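# Fit the camshaft into the engine case, gears timed

## Task

Put the camshaft into the engine case, which sits free on the table. Push its shaft fully home in the open bearing on the case's front face, with its large gear engaging the small crank gear in correct timing: as the gears rotate, the marked tooth on the small gear has to enter one of the two marked gaps on the large gear. The engine case must end up standing upright.

## Robot and tools

Robot: two arms, left_arm and right_arm, each with a two-finger parallel gripper. The fingers point along the gripper's +z axis and close along its y axis. The reported gripper point sits between the finger pads, just under 1 cm behind the tips. Cameras: cam_high (fixed, on a stand behind the arms), cam_left_wrist and cam_right_wrist, each 672x504.

Frames. The scene frame has its origin at table height, halfway between the two nominal bases, with +z up, +x out over the table and +y toward left_arm. Image left/right does not match arm names. Calibrated bases: left_arm at (-0.045, +0.306, +0.002) m, quat_wxyz (+1.000, 0, 0, -0.024); right_arm at (+0.005, -0.240, +0.013) m, quat_wxyz (+1.000, 0, 0, +0.030). Every hand pose, velocity, target and wrist-camera pose an arm reports is in that arm's own base frame; fixed cameras and the table use the scene frame. Reported positions and orientations may be wrong by a few cm, worse at long reach.

The 14-number row (used by execute_actions and move): for left_arm dx, dy, dz, rx, ry, rz, opening, then the same seven for right_arm. Every number lies in [-1, 1], and both arms must be filled in even if one stays put. dx..rz are an offset, not a pose: they count from that arm's Hand target as it was when the action or move began, along that arm's own base axes, with rotation about the Hand target's position. Scale: 1.0 equals 0.6 m of travel or 180 degrees of turn; rx, ry, rz form a single rotation vector. A translation longer than 1.0 gets shortened along its direction. Sending all six pose numbers as 0 re-requests the current Hand target. Opening is absolute, not an offset: +1 fully open (about 87 mm between pads), +0.5 about 69 mm, 0 about 43 mm, -0.5 about 18 mm, -1 closed. A 0 is itself a command, so resend the present opening to keep a gripper unchanged.

execute_actions(actions, cameras): actions is a list of actions; each action is a table of up to 15 rows, one per 1/30 s control step. Fewer rows means the final row is held through the remaining steps. All rows in an action count from the same start pose, and the next action starts from the new Hand target, so repeating an offset keeps moving. Images come only when actions is empty or cameras names them (["all"], a list of names, or []). An empty list also reports the scene number and task.

move(target, speed, blend, opening_speed, blocking, cameras): drives each gripper in a straight line toward its offset. target is one 14-number row or a list of up to 15 rows, every row measured from the same starting Hand targets. speed is m/s, 0.002 to 2.9 (default 0.25), turn rate capped at twice that in rad/s; one value or one per target. blend (m) rounds corners in a list; 0 stops at each point. opening_speed (0.2 or more, per second on the -1..+1 scale) ramps finger changes. blocking=false returns after about 0.5 s while motion continues. Paths do not avoid obstacles or the other arm, and total move time is capped at 10 s. Keep paths away from an arm's own base, which can flip its shoulder. The result adds a move: line such as done, off_target, moving, held or fault, plus limits (paced = pose clipped, held = steps withheld). done means within 10 mm and 2 degrees; neither done nor off_target tells you about contact.

wait(seconds 0 to 10, cameras): lets time pass holding current commands; a running move continues. stop(cameras): brakes a running move. zoom_image(camera, region): camera is cam_high, cam_left_wrist or cam_right_wrist from the latest images; region [x0, y0, x1, y1] in pixels, at most 504x504. finished_scene(scene): closes the scene with its number; irreversible, so call it only when the goal holds without the robot.

Results: end_effector_position (m) and end_effector_quat_wxyz per arm in its base frame; Hand target (last commanded pose after clipping, the base for the next offset); Tool commands; grip_measured on the opening scale (the last Joint positions entry uses 0 closed to 1 open), possibly off by about 1 mm; Joint velocities (may read within noise or be omitted); Joint torques (include gravity, offsets and noise; joints 1-3 wrap at ±28 N m); motor temperatures; step readings of positions for action calls. MOTOR HOT appears at 75 °C; at 90 °C the arm folds away and is lost for the scene, at 100 °C it goes limp. Holding loads, long reach and pushing into unreachable poses heat motors.

Behaviour: per step the commanded orientation is clipped to 40 degrees from the measured one. Friction and weight leave the gripper short, low or tilted; small moves may fail or drift, so check the pose after each move and correct tilt. If the gripper rests short, send the remaining distance as an offset. A blocked arm keeps pushing until its target is pulled back past the gripper. To grip, command about 0.04 below grip_measured at first contact for full force (roughly 20 N per pad).

Avoid: dropping parts or releasing them while moving, fast impacts or hard presses, knocking the case over or anything off the table, arm-to-arm contact (a gripper closing on the other's fingers counts), strain on wrist-camera cables, and arm stops. Loose objects may occasionally get nudged by the scene.

Each tool is called after "Emit:" by a JSON object that holds its "name" and its "arguments", one argument or row to a line.

## Session

Emit:
{"name": "execute_actions", "arguments": {
  "actions": []
}}

Scene clock: 0.00 s.
left_arm: end_effector_position=(+0.3690, +0.0342, +0.0896) grip_measured=+0.998 end_effector_quat_wxyz=(+0.675, -0.122, +0.728, +0.012) | right_arm: end_effector_position=(+0.3693, -0.0262, +0.0922) grip_measured=+0.968 end_effector_quat_wxyz=(+0.684, +0.075, +0.724, -0.054)
Joint positions: left_arm=[0.045 1.537 0.199 1.249 -0.138 -0.161 0.999] | right_arm=[0.02 1.569 0.191 1.318 0.201 0.037 0.984]
Joint velocities: within noise
Joint torques (N m): no reading
Motor temperatures (°C): left_arm=[25 30 34 34 30 26 25] | right_arm=[26 39 35 40 28 27 32]
Heat: left arm: 34 °C; right arm: 40 °C.
Hand target: left_arm +0.3707, +0.0344, +0.0934; +0.679, -0.122, +0.724, +0.012 | right_arm +0.3715, -0.0262, +0.0978; +0.690, +0.076, +0.718, -0.053
Tool commands: left_gripper/opening=+1.0 right_gripper/opening=+1.0

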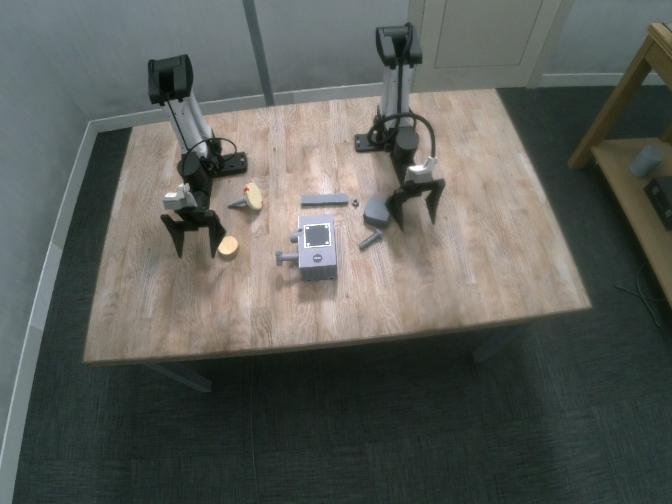

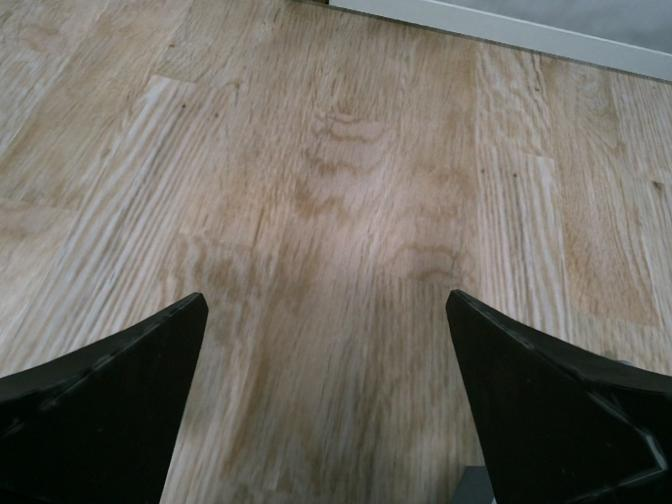

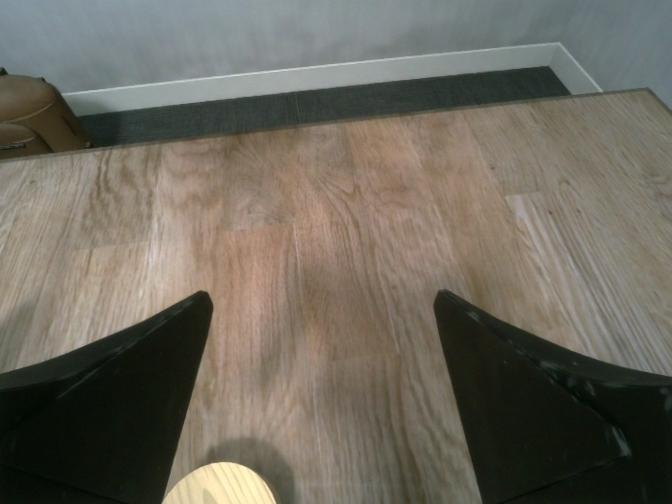

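Emit:
{"name": "zoom_image", "arguments": {
  "camera": "cam_high",
  "region": [210, 160, 410, 310]
}}

Emit:
{"name": "zoom_image", "arguments": {
  "camera": "cam_high",
  "region": [270, 190, 350, 290]
}}

Emit:
{"name": "zoom_image", "arguments": {
  "camera": "cam_high",
  "region": [340, 190, 400, 260]
}}

Emit:
{"name": "zoom_image", "arguments": {
  "camera": "cam_high",
  "region": [220, 170, 280, 270]
}}

Scaled by 2.520 from the camera's 672x504 image, which has a finer 960x720 frame.

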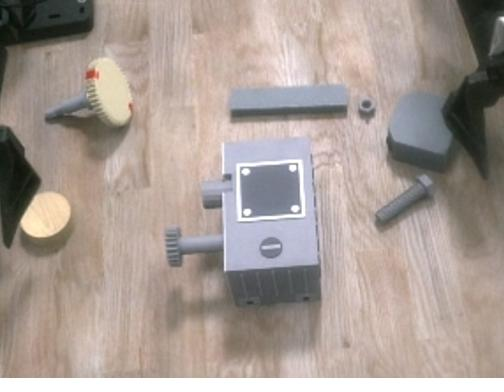

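Scaled by 5.040 from the camera's 672x504 image, which has a finer 960x720 frame.

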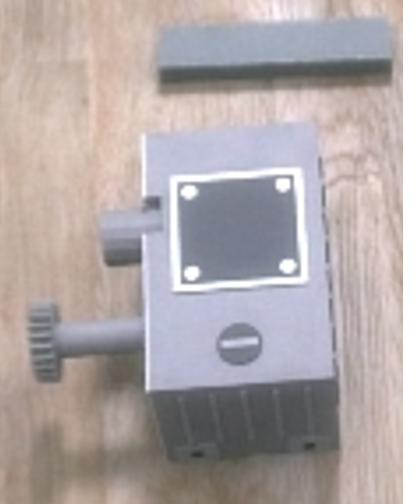

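Scaled by 7.200 from the camera's 672x504 image, which has a finer 960x720 frame.

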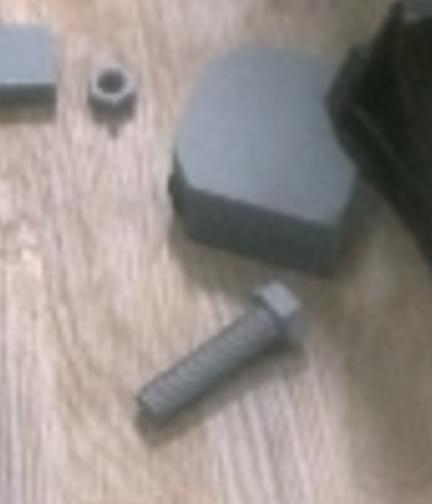

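Scaled by 5.040 from the camera's 672x504 image, which has a finer 960x720 frame.

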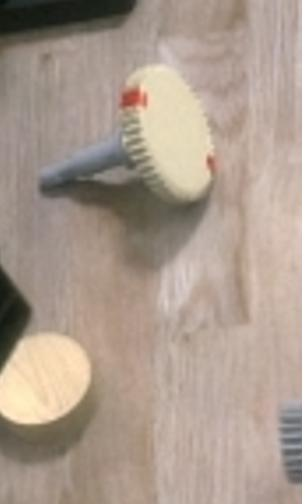

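Emit:
{"name": "move", "arguments": {
  "target": [0,0,0.2,0,0,0,1,-0.25,0.17,0.25,0,0.36,0,1],
  "cameras": ["all"]
}}

Scene clock: 64.33 s.
left_arm: end_effector_position=(+0.3682, +0.0341, +0.1958) grip_measured=+0.998 end_effector_quat_wxyz=(+0.665, -0.122, +0.737, +0.013) | right_arm: end_effector_position=(+0.2213, +0.0723, +0.2426) grip_measured=+0.968 end_effector_quat_wxyz=(+0.195, +0.035, +0.976, -0.091)
Joint positions: left_arm=[0.045 1.04 0.495 0.429 -0.138 -0.161 0.999] | right_arm=[0.495 1.408 1.643 -1.549 0.354 0.519 0.984]
Joint torques (N m): left_arm=[-0.29 -3.45 10.99 2.18 0.01 -0.08] | right_arm=[0.84 -3.22 6.52 0.6 0.23 0.03]
Motor temperatures (°C): left_arm=[24 31 35 44 29 26 25] | right_arm=[26 39 36 44 28 27 31]
Heat: left arm: 44 °C; right arm: 44 °C.
Hand target: left_arm +0.3707, +0.0344, +0.2134; +0.679, -0.122, +0.724, +0.012 | right_arm +0.2215, +0.0759, +0.2477; +0.198, +0.035, +0.976, -0.085
Off the commanded pose: left_arm 0.018 m, 2 deg | right_arm 0.006 m, 1 deg.
joint sent to its limit (right arm) — joint 4 (wrist pitch), lower limit. The joint targets still meet the commanded pose.
move: off_target (left_arm)

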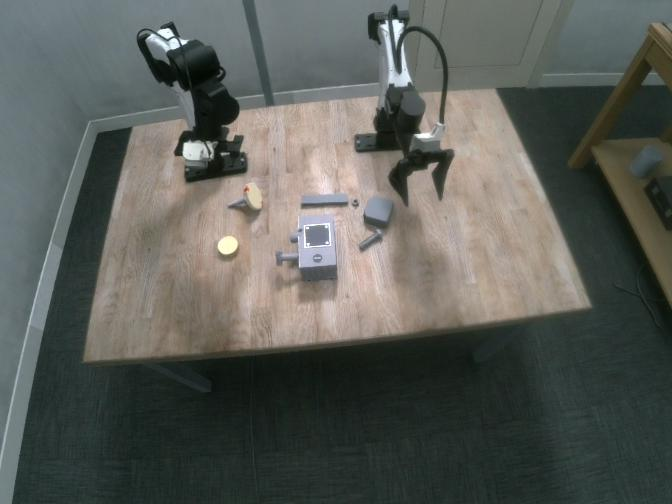

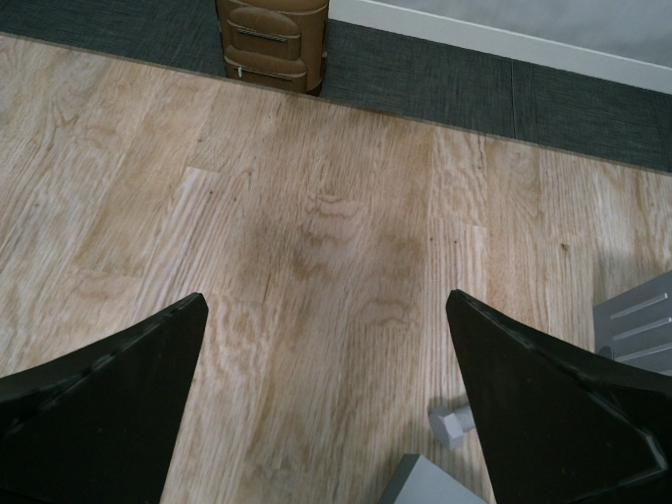

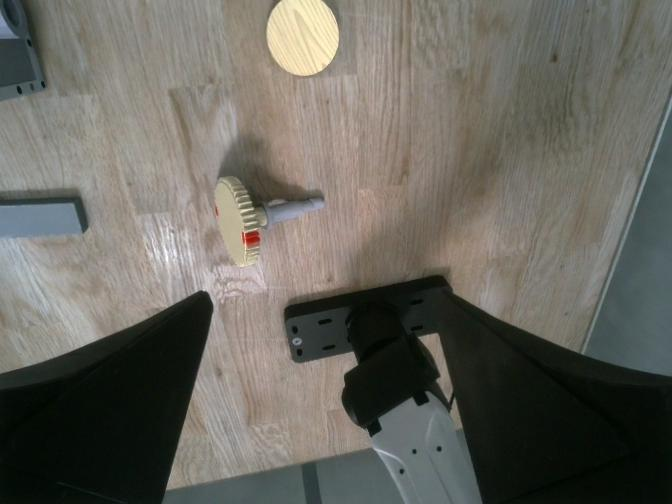

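Emit:
{"name": "move", "arguments": {
  "target": [0,0,0,0,0,0,1,0,0.04,-0.14,0.0545,0.127,0.0225,1],
  "cameras": ["cam_high","cam_right_wrist"]
}}

Scene clock: 121.17 s.
left_arm: end_effector_position=(+0.3682, +0.0341, +0.1958) grip_measured=+0.998 end_effector_quat_wxyz=(+0.665, -0.122, +0.737, +0.013) | right_arm: end_effector_position=(+0.2188, +0.0992, +0.1664) grip_measured=+0.968 end_effector_quat_wxyz=(-0.002, +0.000, +1.000, -0.006)
Joint positions: left_arm=[0.045 1.04 0.495 0.429 -0.138 -0.161 0.999] | right_arm=[0.369 1.614 1.527 -1.491 0.009 0.37 0.984]
Joint torques (N m): left_arm=[-0.29 -3.47 10.97 2.17 0.01 -0.07] | right_arm=[-0.42 -5.55 4 0.42 -0.05 -0.09]
Motor temperatures (°C): left_arm=[24 30 41 42 28 25 25] | right_arm=[26 38 39 38 28 26 31]
Heat: left arm: 42 °C; right arm: 39 °C.
Hand target: left_arm +0.3707, +0.0344, +0.2135; +0.679, -0.122, +0.724, +0.012 | right_arm +0.2215, +0.0997, +0.1637; +0.000, +0.000, +1.000, +0.000
Off the commanded pose: left_arm 0.018 m, 2 deg | right_arm 0.004 m, 1 deg.
move: off_target (left_arm)
Images, in order (width x height): cam_high 672x504, cam_right_wrist 672x504.

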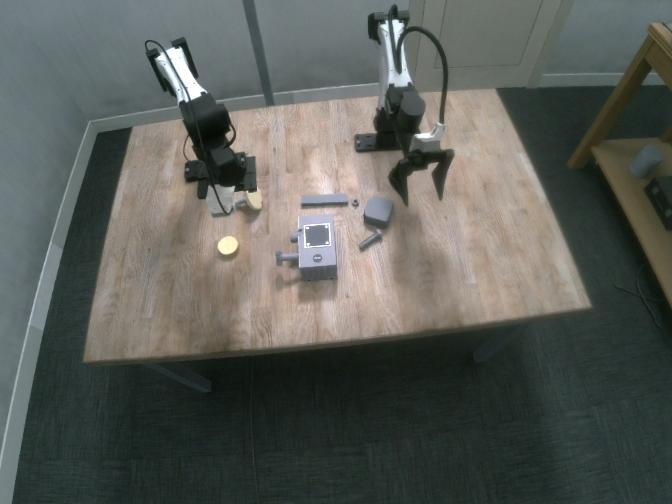

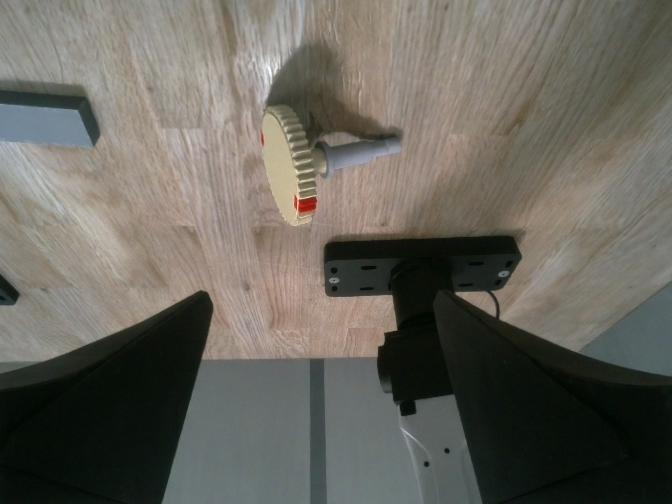

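Emit:
{"name": "move", "arguments": {
  "target": [0,0,0,0,0,0,1,0.13,-0.11,0.0,0.385,-0.385,0.385,1],
  "cameras": ["cam_high","cam_right_wrist"]
}}

Scene clock: 164.27 s.
left_arm: end_effector_position=(+0.3682, +0.0341, +0.1958) grip_measured=+0.998 end_effector_quat_wxyz=(+0.665, -0.122, +0.737, +0.013) | right_arm: end_effector_position=(+0.2986, +0.0356, +0.1614) grip_measured=+0.968 end_effector_quat_wxyz=(+0.509, -0.474, +0.626, +0.352)
Joint positions: left_arm=[0.045 1.04 0.495 0.429 -0.138 -0.161 0.999] | right_arm=[-0.442 1.734 1.233 -1.544 -1.305 -2.103 0.984]
Joint torques (N m): left_arm=[-0.29 -3.47 10.97 2.18 0.01 -0.07] | right_arm=[-0.43 -5.33 4.51 -0.58 -0.7 -0.14]
Heat: left arm: 43 °C; right arm: 38 °C.
Hand target: left_arm +0.3707, +0.0344, +0.2135; +0.679, -0.122, +0.724, +0.012 | right_arm +0.2995, +0.0338, +0.1637; +0.500, -0.500, +0.500, +0.500
Off the commanded pose: left_arm 0.018 m, 2 deg | right_arm 0.003 m, 23 deg.
joint sent to its limit (right arm) — joint 4 (wrist pitch), lower limit; joint 6 (wrist roll), lower limit. The joint targets are off in orientation, not in position.
move: off_target (left_arm, right_arm)
Images, in order (width x height): cam_high 672x504, cam_right_wrist 672x504.

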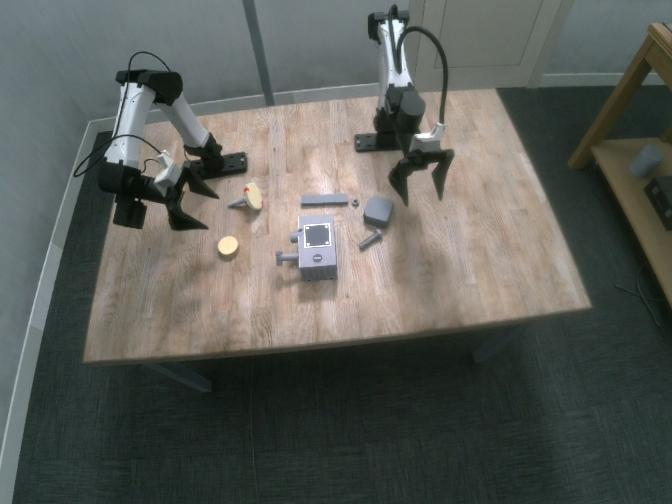

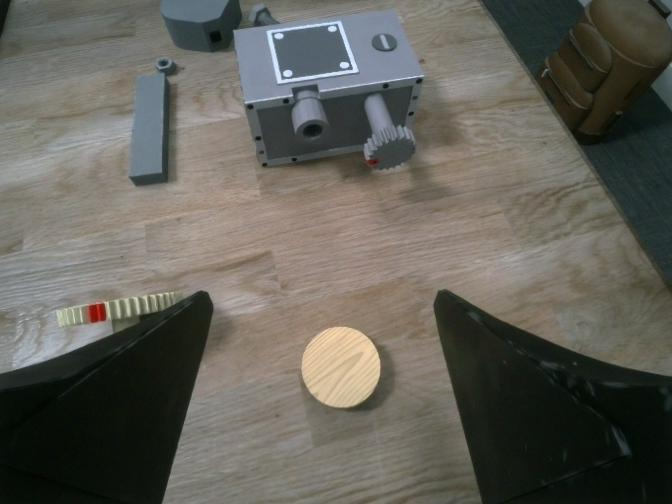

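Emit:
{"name": "zoom_image", "arguments": {
  "camera": "cam_right_wrist",
  "region": [220, 0, 440, 190]
}}

Emit:
{"name": "zoom_image", "arguments": {
  "camera": "cam_right_wrist",
  "region": [340, 100, 440, 190]
}}

Scaled by 2.291 from the camera's 672x504 image, which has a finer 960x720 frame.

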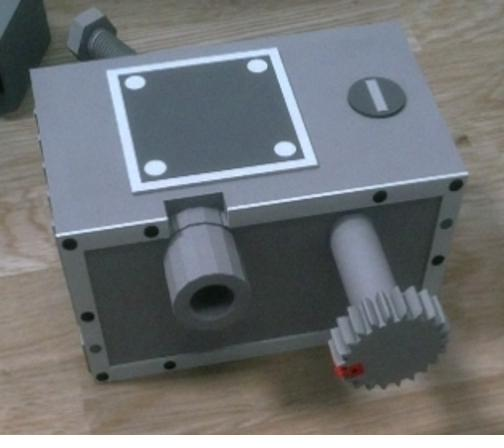

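Scaled by 5.040 from the camera's 672x504 image, which has a finer 960x720 frame.

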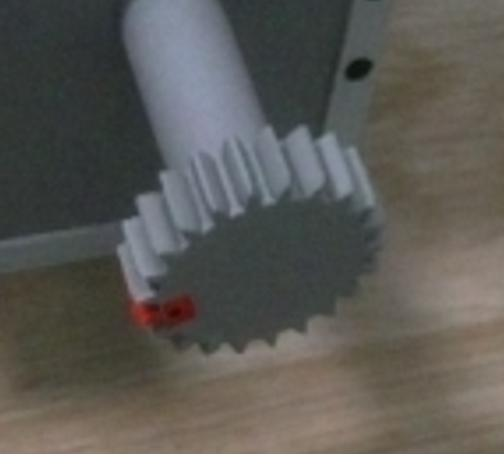

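Emit:
{"name": "move", "arguments": {
  "target": [
    [0,0,0,0,0,0,1,0.034,-0.473,0.06,-0.12,0.246,-0.676,1],
    [-0.118,-0.391,-0.0225,0.135,0.471,-0.237,1,0.034,-0.473,0.06,-0.12,0.246,-0.676,1]
  ],
  "speed": 0.35,
  "cameras": ["all"]
}}

Scene clock: 256.50 s.
left_arm: end_effector_position=(+0.3111, -0.2047, +0.2019) grip_measured=+0.998 end_effector_quat_wxyz=(+0.115, +0.285, +0.951, -0.027) | right_arm: end_effector_position=(+0.3143, -0.2480, +0.1897) grip_measured=+0.968 end_effector_quat_wxyz=(+0.392, +0.295, +0.861, -0.134)
Joint positions: left_arm=[-0.589 1.965 2.12 -1.489 -0.016 -0.005 0.999] | right_arm=[-0.672 1.448 1.245 -0.514 -0.01 -0.007 0.984]
Joint torques (N m): left_arm=[-0.36 -6.72 9.06 0.14 0.21 0.02] | right_arm=[0.88 -4.78 8.2 1.47 0.11 0.01]
Motor temperatures (°C): left_arm=[24 29 46 44 27 25 24] | right_arm=[25 37 38 35 28 26 30]
Heat: left arm: 46 °C; right arm: 38 °C.
Hand target: left_arm +0.2998, -0.2002, +0.1999; +0.000, +0.292, +0.956, +0.000 | right_arm +0.3199, -0.2500, +0.1996; +0.400, +0.295, +0.857, -0.137
Off the commanded pose: left_arm 0.012 m, 14 deg | right_arm 0.012 m, 1 deg.
joint sent to its limit (left arm) — joint 4 (wrist pitch), lower limit. The joint targets are off in orientation, not in position.
move: off_target (left_arm, right_arm)

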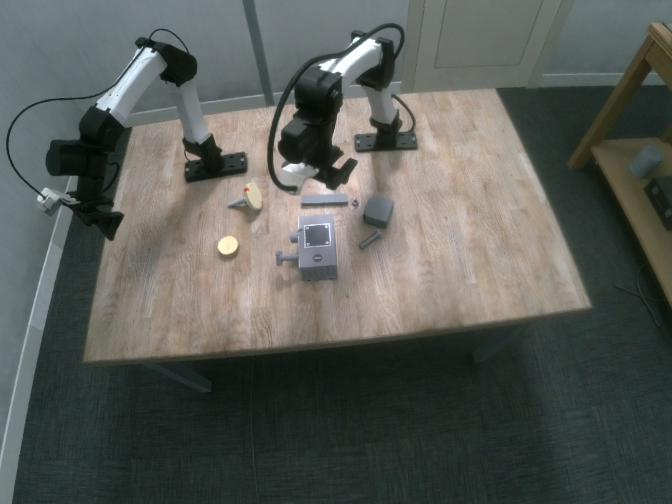

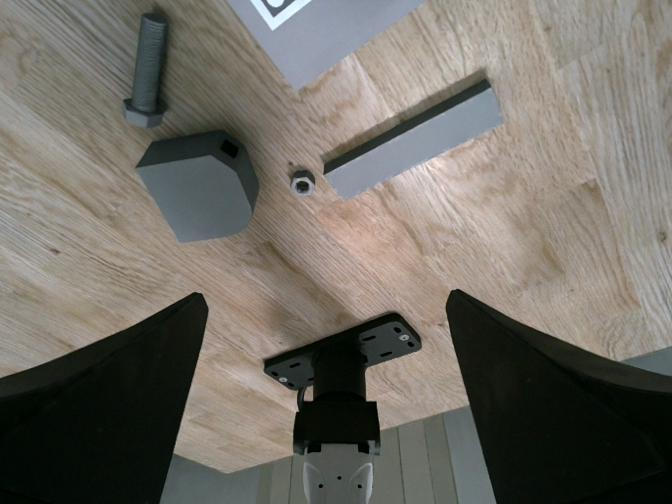

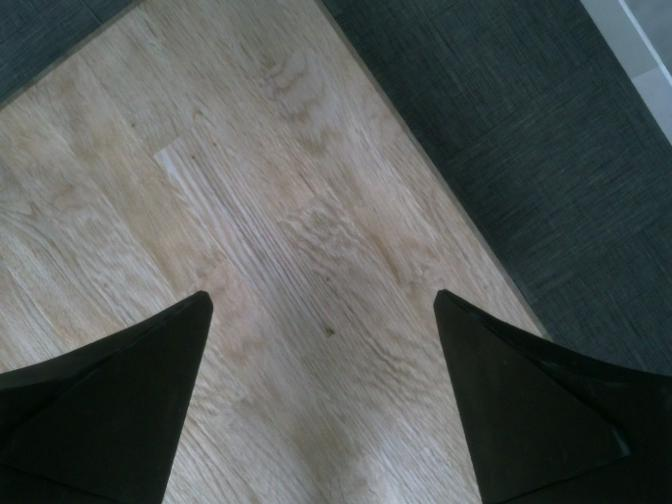

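Emit:
{"name": "move", "arguments": {
  "target": [-0.128,-0.316,-0.083,0,0,-0.694,1,0,0,0,0,0,0,1],
  "speed": 0.4,
  "cameras": ["all"]
}}

Scene clock: 265.03 s.
left_arm: end_effector_position=(+0.2269, -0.3996, +0.1551) grip_measured=+0.999 end_effector_quat_wxyz=(+0.073, +0.980, +0.186, +0.015) | right_arm: end_effector_position=(+0.3143, -0.2480, +0.1897) grip_measured=+0.968 end_effector_quat_wxyz=(+0.392, +0.295, +0.861, -0.134)
Joint positions: left_arm=[-1.143 2.214 2.284 -1.492 0.005 1.623 0.999] | right_arm=[-0.672 1.448 1.245 -0.514 -0.01 -0.007 0.984]
Joint torques (N m): left_arm=[-0.66 -8.24 9.03 -0.11 -0.04 0.03] | right_arm=[0.88 -4.79 8.21 1.46 0.12 0.01]
Heat: left arm: 46 °C; right arm: 39 °C.
Hand target: left_arm +0.2230, -0.3898, +0.1501; +0.000, +0.983, +0.183, +0.000 | right_arm +0.3199, -0.2500, +0.1997; +0.400, +0.295, +0.857, -0.137
Off the commanded pose: left_arm 0.012 m, 9 deg | right_arm 0.012 m, 1 deg.
joint sent to its limit (left arm) — joint 4 (wrist pitch), lower limit. The joint targets are off in orientation, not in position.
move: off_target (left_arm, right_arm)

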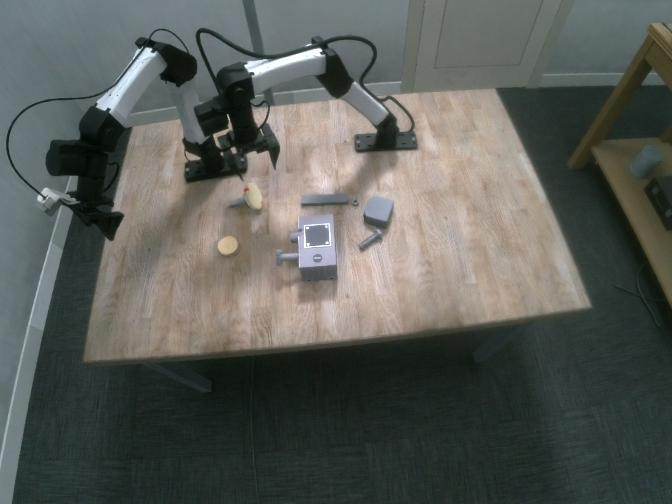

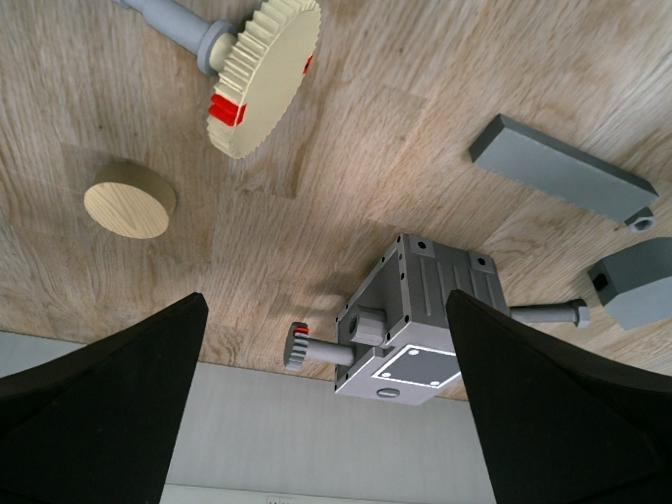

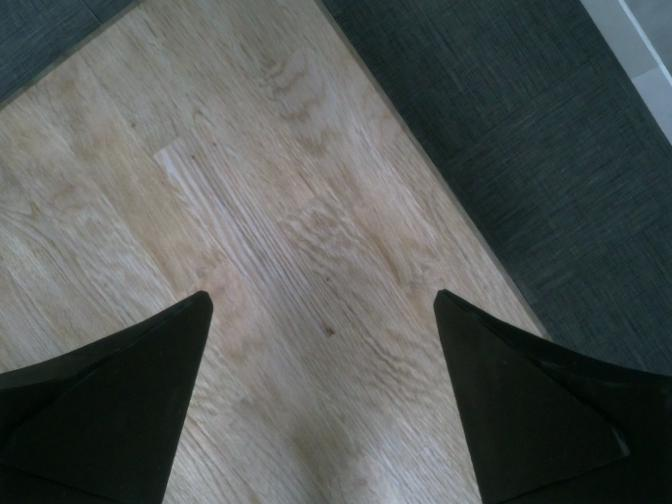

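Emit:
{"name": "move", "arguments": {
  "target": [0.012,-0.067,-0.083,0.0804,0.0224,-0.0612,1,0,0,0,0,0,0,1],
  "cameras": ["cam_high","cam_left_wrist"]
}}

Scene clock: 303.47 s.
left_arm: end_effector_position=(+0.2348, -0.4401, +0.1052) grip_measured=+0.999 end_effector_quat_wxyz=(+0.034, +0.995, +0.078, +0.046) | right_arm: end_effector_position=(+0.3143, -0.2480, +0.1897) grip_measured=+0.968 end_effector_quat_wxyz=(+0.392, +0.295, +0.861, -0.134)
Joint positions: left_arm=[-1.186 2.428 2.442 -1.492 -0.068 1.802 0.999] | right_arm=[-0.672 1.448 1.245 -0.514 -0.01 -0.007 0.984]
Joint torques (N m): left_arm=[-0.8 -9.58 8.92 -0.24 -0.1 0.04] | right_arm=[0.88 -4.79 8.18 1.48 0.12 0.01]
Motor temperatures (°C): left_arm=[24 34 46 38 27 25 24] | right_arm=[25 37 43 37 28 26 29]
Heat: left arm: 46 °C; right arm: 43 °C.
Hand target: left_arm +0.2303, -0.4299, +0.1001; -0.131, +0.988, +0.086, -0.011 | right_arm +0.3199, -0.2500, +0.1997; +0.400, +0.295, +0.857, -0.137
Off the commanded pose: left_arm 0.012 m, 20 deg | right_arm 0.012 m, 1 deg.
joint sent to its limit (left arm) — joint 4 (wrist pitch), lower limit. The joint targets are off in orientation, not in position.
move: off_target (left_arm, right_arm)
Images, in order (width x height): cam_high 672x504, cam_left_wrist 672x504.

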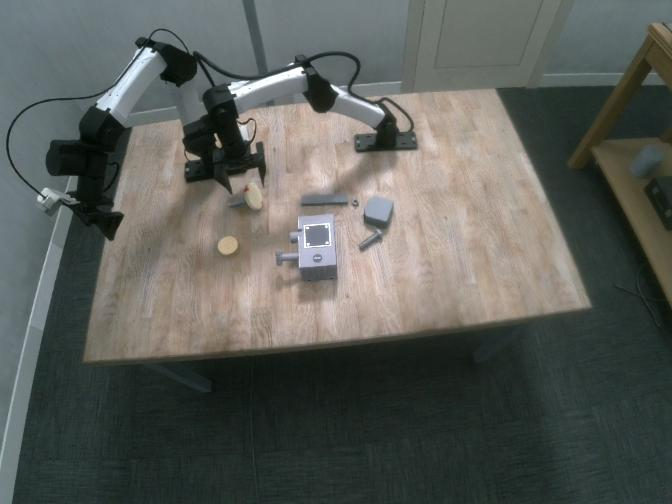

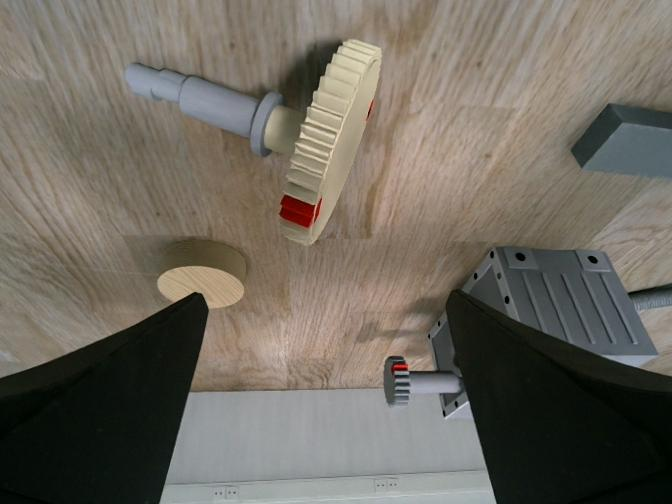

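Emit:
{"name": "move", "arguments": {
  "target": [-0.014,-0.043,-0.067,-0.082,-0.0145,0,1,0,0,0,0,0,0,1],
  "speed": 0.12,
  "cameras": ["cam_high","cam_left_wrist"]
}}

Emit:
{"name": "zoom_image", "arguments": {
  "camera": "cam_high",
  "region": [190, 130, 310, 230]
}}

Scene clock: 330.67 s.
left_arm: end_effector_position=(+0.2336, -0.4651, +0.0674) grip_measured=+0.999 end_effector_quat_wxyz=(+0.037, +0.995, +0.086, +0.023) | right_arm: end_effector_position=(+0.3143, -0.2481, +0.1897) grip_measured=+0.968 end_effector_quat_wxyz=(+0.392, +0.295, +0.861, -0.134)
Joint positions: left_arm=[-1.191 2.586 2.592 -1.492 -0.022 1.779 0.999] | right_arm=[-0.672 1.448 1.245 -0.514 -0.01 -0.007 0.984]
Joint torques (N m): left_arm=[-1.09 -10.33 8.87 -0.26 0.32 -0.12] | right_arm=[0.88 -4.82 8.18 1.47 0.11 0.02]
Heat: left arm: 44 °C; right arm: 44 °C.
Hand target: left_arm +0.2219, -0.4557, +0.0600; -0.001, +0.996, +0.087, +0.000 | right_arm +0.3199, -0.2500, +0.1997; +0.400, +0.295, +0.857, -0.137
Off the commanded pose: left_arm 0.017 m, 5 deg | right_arm 0.012 m, 1 deg.
joint sent to its limit (left arm) — joint 4 (wrist pitch), lower limit. The joint targets still meet the commanded pose.
move: off_target (left_arm, right_arm)
Images, in order (width x height): cam_high 672x504, cam_left_wrist 672x504.

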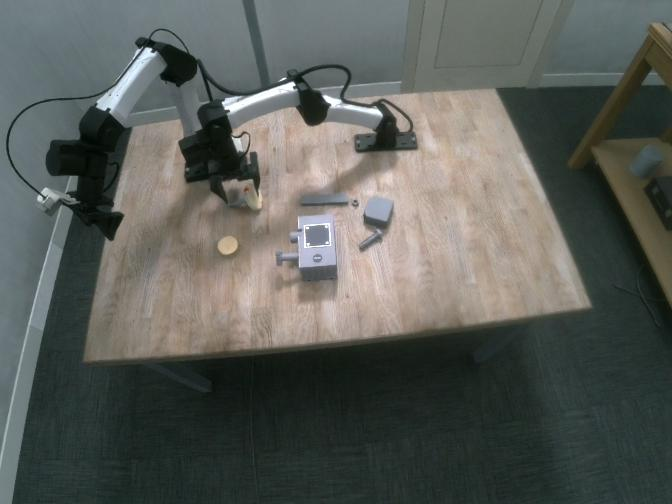

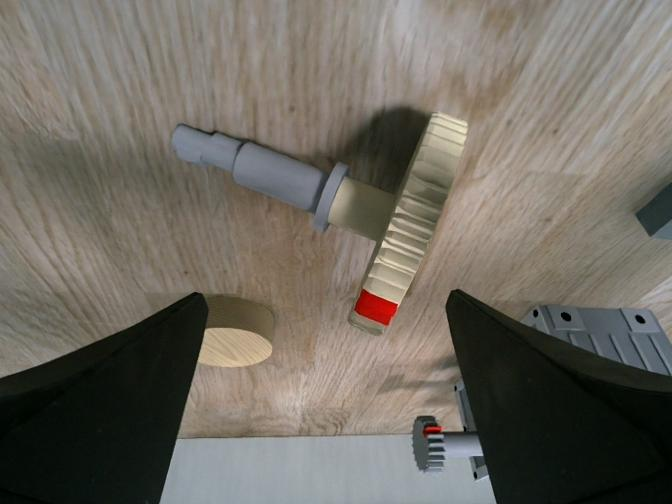

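Scaled by 4.200 from the camera's 672x504 image, which has a finer 960x720 frame.

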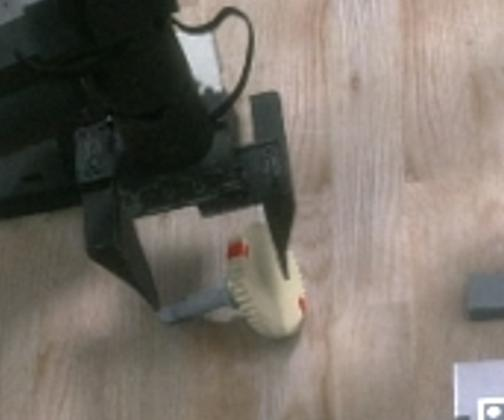

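Emit:
{"name": "move", "arguments": {
  "target": [-0.003,0.045,-0.018,0,0,0,1,0,0,0,0,0,0,1],
  "speed": 0.1,
  "cameras": ["cam_high","cam_left_wrist"]
}}

Emit:
{"name": "zoom_image", "arguments": {
  "camera": "cam_high",
  "region": [190, 130, 310, 230]
}}

Scene clock: 345.97 s.
left_arm: end_effector_position=(+0.2203, -0.4295, +0.0332) grip_measured=+0.999 end_effector_quat_wxyz=(-0.016, +0.996, +0.087, +0.004) | right_arm: end_effector_position=(+0.3143, -0.2481, +0.1897) grip_measured=+0.968 end_effector_quat_wxyz=(+0.392, +0.295, +0.861, -0.134)
Joint positions: left_arm=[-1.188 2.472 2.252 -1.379 -0.018 1.778 0.999] | right_arm=[-0.672 1.448 1.245 -0.514 -0.01 -0.007 0.984]
Joint torques (N m): left_arm=[0.35 -15.08 5.52 0.16 0.31 0] | right_arm=[0.87 -4.79 8.18 1.46 0.11 0]
Motor temperatures (°C): left_arm=[24 40 44 35 27 25 24] | right_arm=[25 36 44 37 27 26 29]
Heat: left arm: 44 °C; right arm: 44 °C.
Hand target: left_arm +0.2201, -0.4288, +0.0493; -0.001, +0.996, +0.087, +0.000 | right_arm +0.3199, -0.2500, +0.1997; +0.400, +0.295, +0.857, -0.137
Off the commanded pose: left_arm 0.016 m, 2 deg | right_arm 0.012 m, 1 deg.
move: off_target (left_arm, right_arm)
Images, in order (width x height): cam_high 672x504, cam_left_wrist 672x504.

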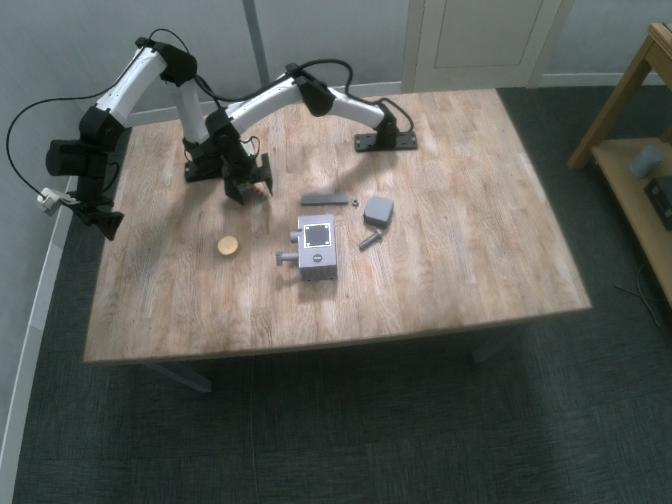

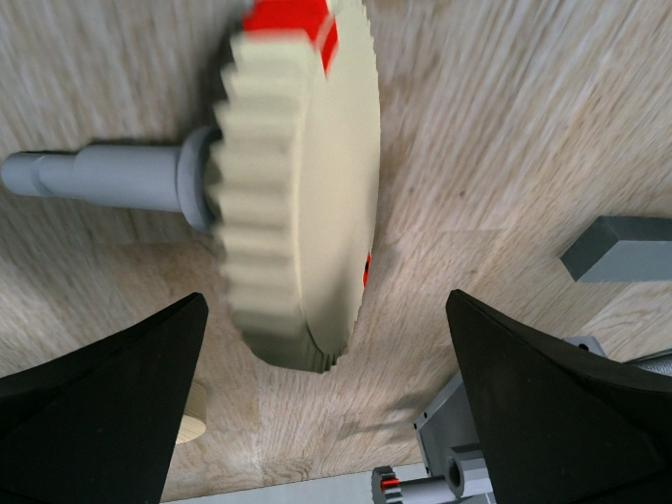

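Scaled by 4.200 from the camera's 672x504 image, which has a finer 960x720 frame.

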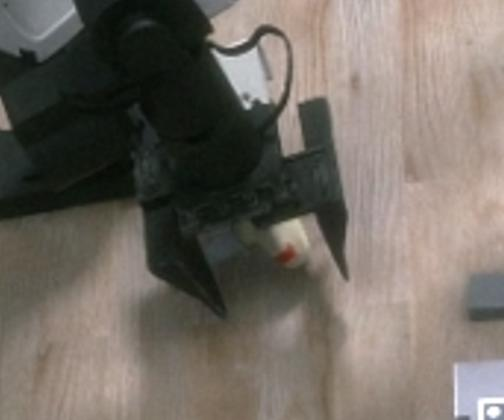

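Emit:
{"name": "wait", "arguments": {
  "seconds": 0.5,
  "cameras": ["cam_high","cam_left_wrist"]
}}

Emit:
{"name": "zoom_image", "arguments": {
  "camera": "cam_high",
  "region": [190, 130, 310, 230]
}}

Scene clock: 353.50 s.
left_arm: end_effector_position=(+0.2203, -0.4296, +0.0333) grip_measured=+0.999 end_effector_quat_wxyz=(-0.016, +0.996, +0.087, +0.004) | right_arm: end_effector_position=(+0.3143, -0.2481, +0.1897) grip_measured=+0.968 end_effector_quat_wxyz=(+0.392, +0.295, +0.861, -0.134)
Joint positions: left_arm=[-1.188 2.472 2.252 -1.378 -0.018 1.778 0.999] | right_arm=[-0.672 1.448 1.245 -0.514 -0.01 -0.007 0.984]
Joint torques (N m): left_arm=[0.35 -15.08 5.53 0.16 0.31 0] | right_arm=[0.88 -4.82 8.23 1.46 0.11 0.01]
Heat: left arm: 43 °C; right arm: 44 °C.
Hand target: left_arm +0.2201, -0.4288, +0.0493; -0.001, +0.996, +0.087, +0.000 | right_arm +0.3199, -0.2500, +0.1997; +0.400, +0.295, +0.857, -0.137
Tool commands: left_gripper/opening=+1.0 right_gripper/opening=+1.0
Off the commanded pose: left_arm 0.016 m, 2 deg | right_arm 0.012 m, 1 deg.
wait: 0.50 s; at rest from the start
Images, in order (width x height): cam_high 672x504, cam_left_wrist 672x504.

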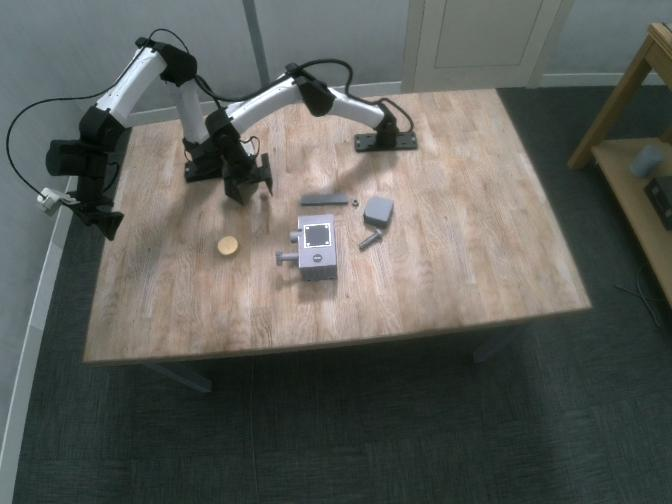

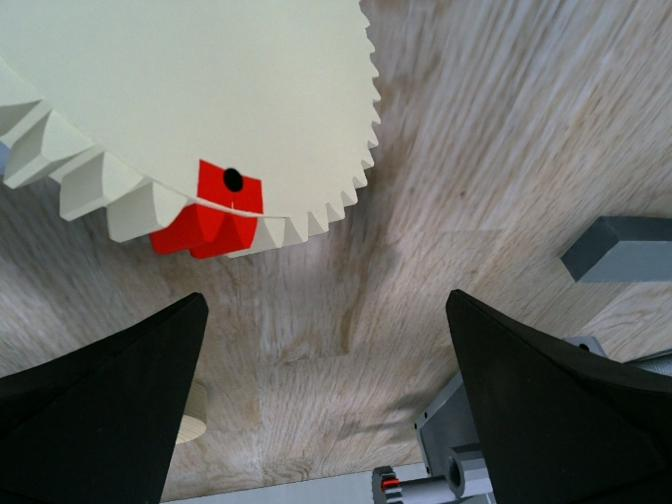

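Scaled by 4.200 from the camera's 672x504 image, which has a finer 960x720 frame.

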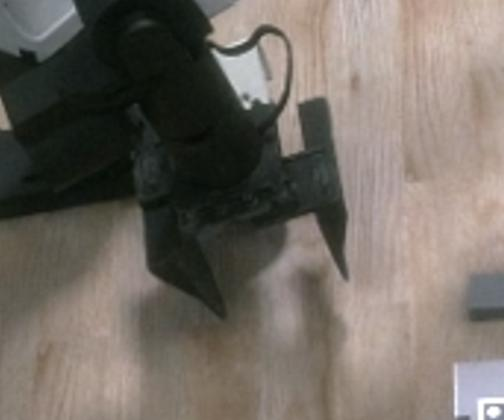

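Emit:
{"name": "move", "arguments": {
  "target": [0.0,0.0,0.18,0,0,0,1,0,0,0,0,0,0,1],
  "speed": 0.2,
  "cameras": ["cam_high","cam_left_wrist"]
}}

Emit:
{"name": "zoom_image", "arguments": {
  "camera": "cam_high",
  "region": [190, 130, 310, 230]
}}

Scene clock: 363.53 s.
left_arm: end_effector_position=(+0.2259, -0.4408, +0.1331) grip_measured=+0.998 end_effector_quat_wxyz=(+0.068, +0.994, +0.080, +0.034) | right_arm: end_effector_position=(+0.3143, -0.2481, +0.1897) grip_measured=+0.968 end_effector_quat_wxyz=(+0.392, +0.295, +0.861, -0.134)
Joint positions: left_arm=[-1.188 2.357 2.429 -1.492 -0.024 1.796 0.999] | right_arm=[-0.672 1.448 1.245 -0.514 -0.01 -0.007 0.984]
Joint torques (N m): left_arm=[-0.1 -14.37 9.01 -0.12 0.23 -0.07] | right_arm=[0.87 -4.81 8.18 1.47 0.11 0.01]
Motor temperatures (°C): left_arm=[24 46 42 34 27 25 24] | right_arm=[25 36 45 37 27 26 29]
Heat: left arm: 46 °C; right arm: 45 °C.
Hand target: left_arm +0.2201, -0.4288, +0.1572; -0.001, +0.996, +0.087, +0.000 | right_arm +0.3199, -0.2500, +0.1997; +0.400, +0.295, +0.857, -0.137
Off the commanded pose: left_arm 0.028 m, 9 deg | right_arm 0.012 m, 1 deg.
joint sent to its limit (left arm) — joint 4 (wrist pitch), lower limit. The joint targets are off in orientation, not in position.
move: off_target (left_arm, right_arm)
Images, in order (width x height): cam_high 672x504, cam_left_wrist 672x504.

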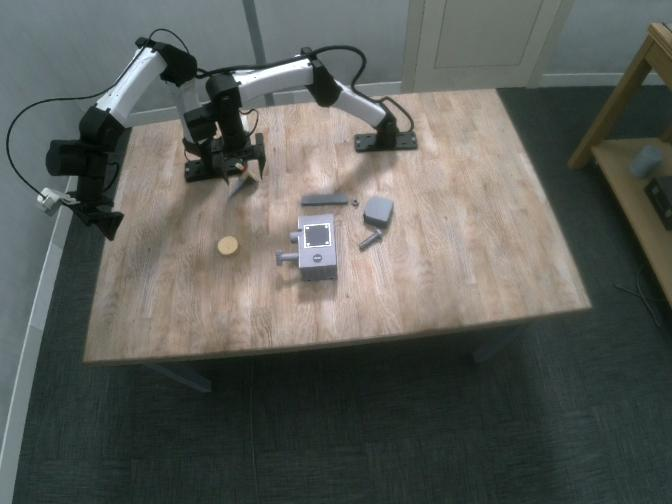

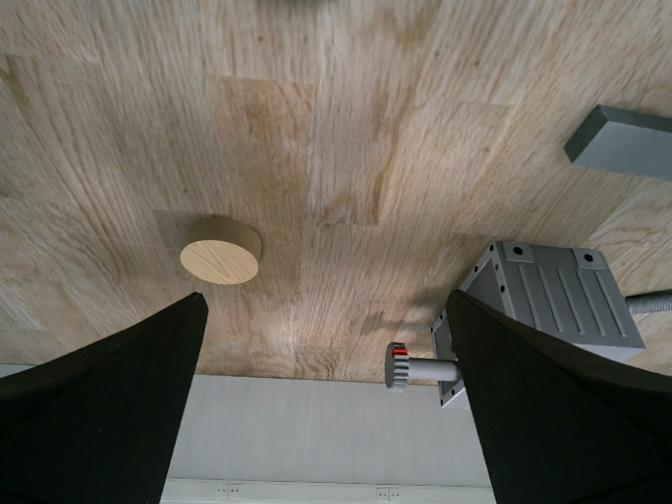

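Scaled by 4.200 from the camera's 672x504 image, which has a finer 960x720 frame.

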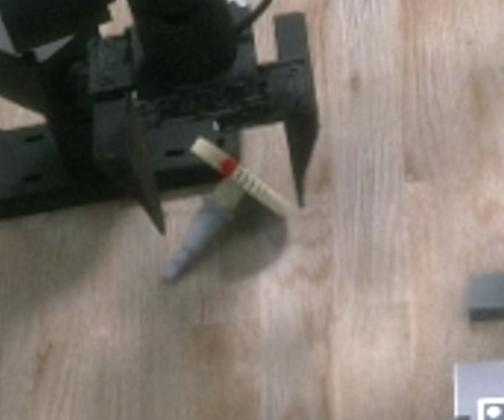

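Emit:
{"name": "move", "arguments": {
  "target": [
    [0.1,0.3,0.05,0,0,0.1,1,0,0,0,0,0,0,1],
    [0.18,0.63,0.07,0,0,0.894,1,0,0,0,0,0,0,1]
  ],
  "speed": 0.4,
  "blend": 0.05,
  "cameras": ["all"]
}}

Emit:
{"name": "zoom_image", "arguments": {
  "camera": "cam_high",
  "region": [190, 120, 310, 220]
}}

Scene clock: 392.23 s.
left_arm: end_effector_position=(+0.3425, -0.0507, +0.1860) grip_measured=+0.999 end_effector_quat_wxyz=(+0.075, +0.085, +0.994, +0.003) | right_arm: end_effector_position=(+0.3142, -0.2480, +0.1896) grip_measured=+0.968 end_effector_quat_wxyz=(+0.392, +0.295, +0.861, -0.134)
Joint positions: left_arm=[-0.157 1.919 1.99 -1.492 -0.016 0.015 0.999] | right_arm=[-0.672 1.448 1.245 -0.514 -0.01 -0.007 0.984]
Joint torques (N m): left_arm=[-0.01 -9.7 9.06 0.01 0.22 -0.18] | right_arm=[0.88 -4.79 8.18 1.47 0.11 0.01]
Motor temperatures (°C): left_arm=[24 59 44 33 27 25 24] | right_arm=[25 36 45 37 27 26 29]
Heat: left arm: 59 °C; right arm: 45 °C.
Hand target: left_arm +0.3281, -0.0507, +0.1992; +0.000, +0.079, +0.997, -0.001 | right_arm +0.3199, -0.2500, +0.1996; +0.400, +0.295, +0.857, -0.137
Off the commanded pose: left_arm 0.020 m, 9 deg | right_arm 0.012 m, 1 deg.
joint sent to its limit (left arm) — joint 4 (wrist pitch), lower limit. The joint targets are off in orientation, not in position.
move: off_target (left_arm, right_arm)

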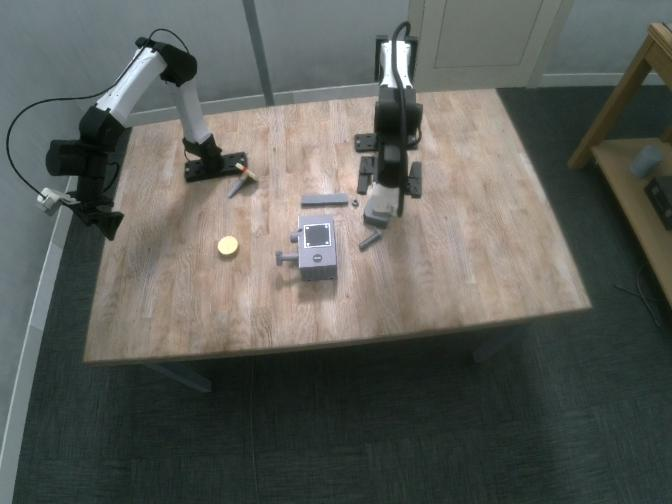

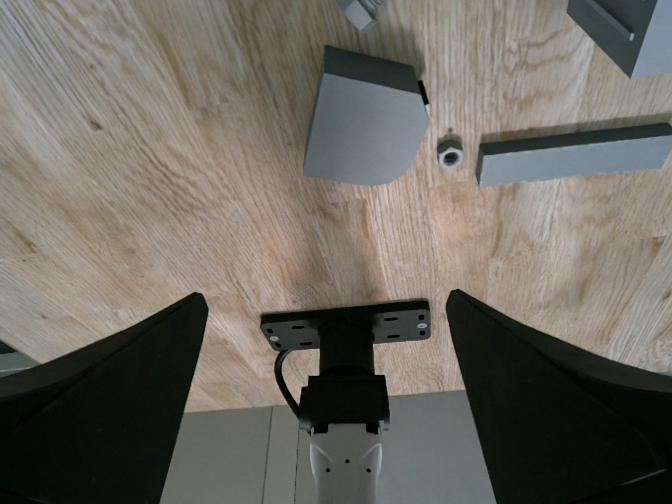

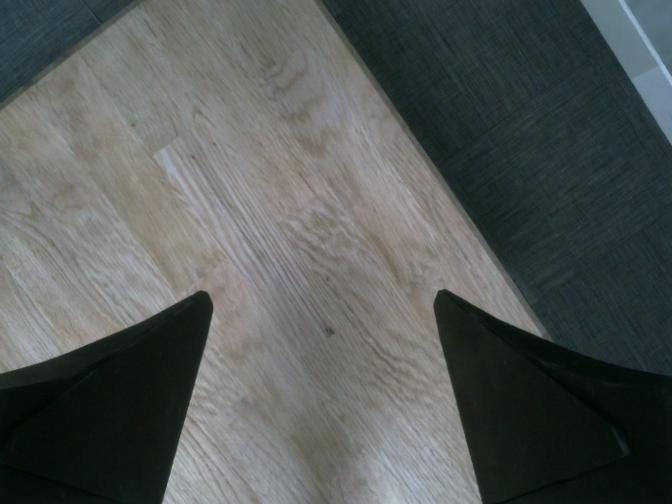

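Scaled by 4.200 from the camera's 672x504 image, which has a finer 960x720 frame.

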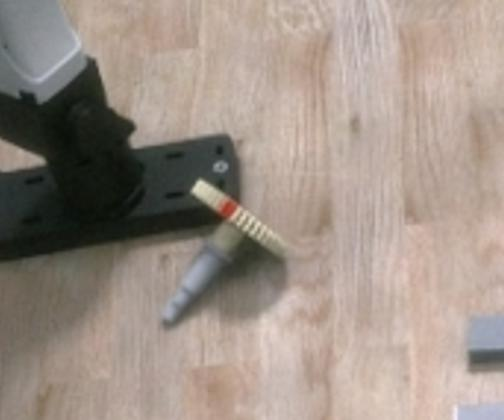

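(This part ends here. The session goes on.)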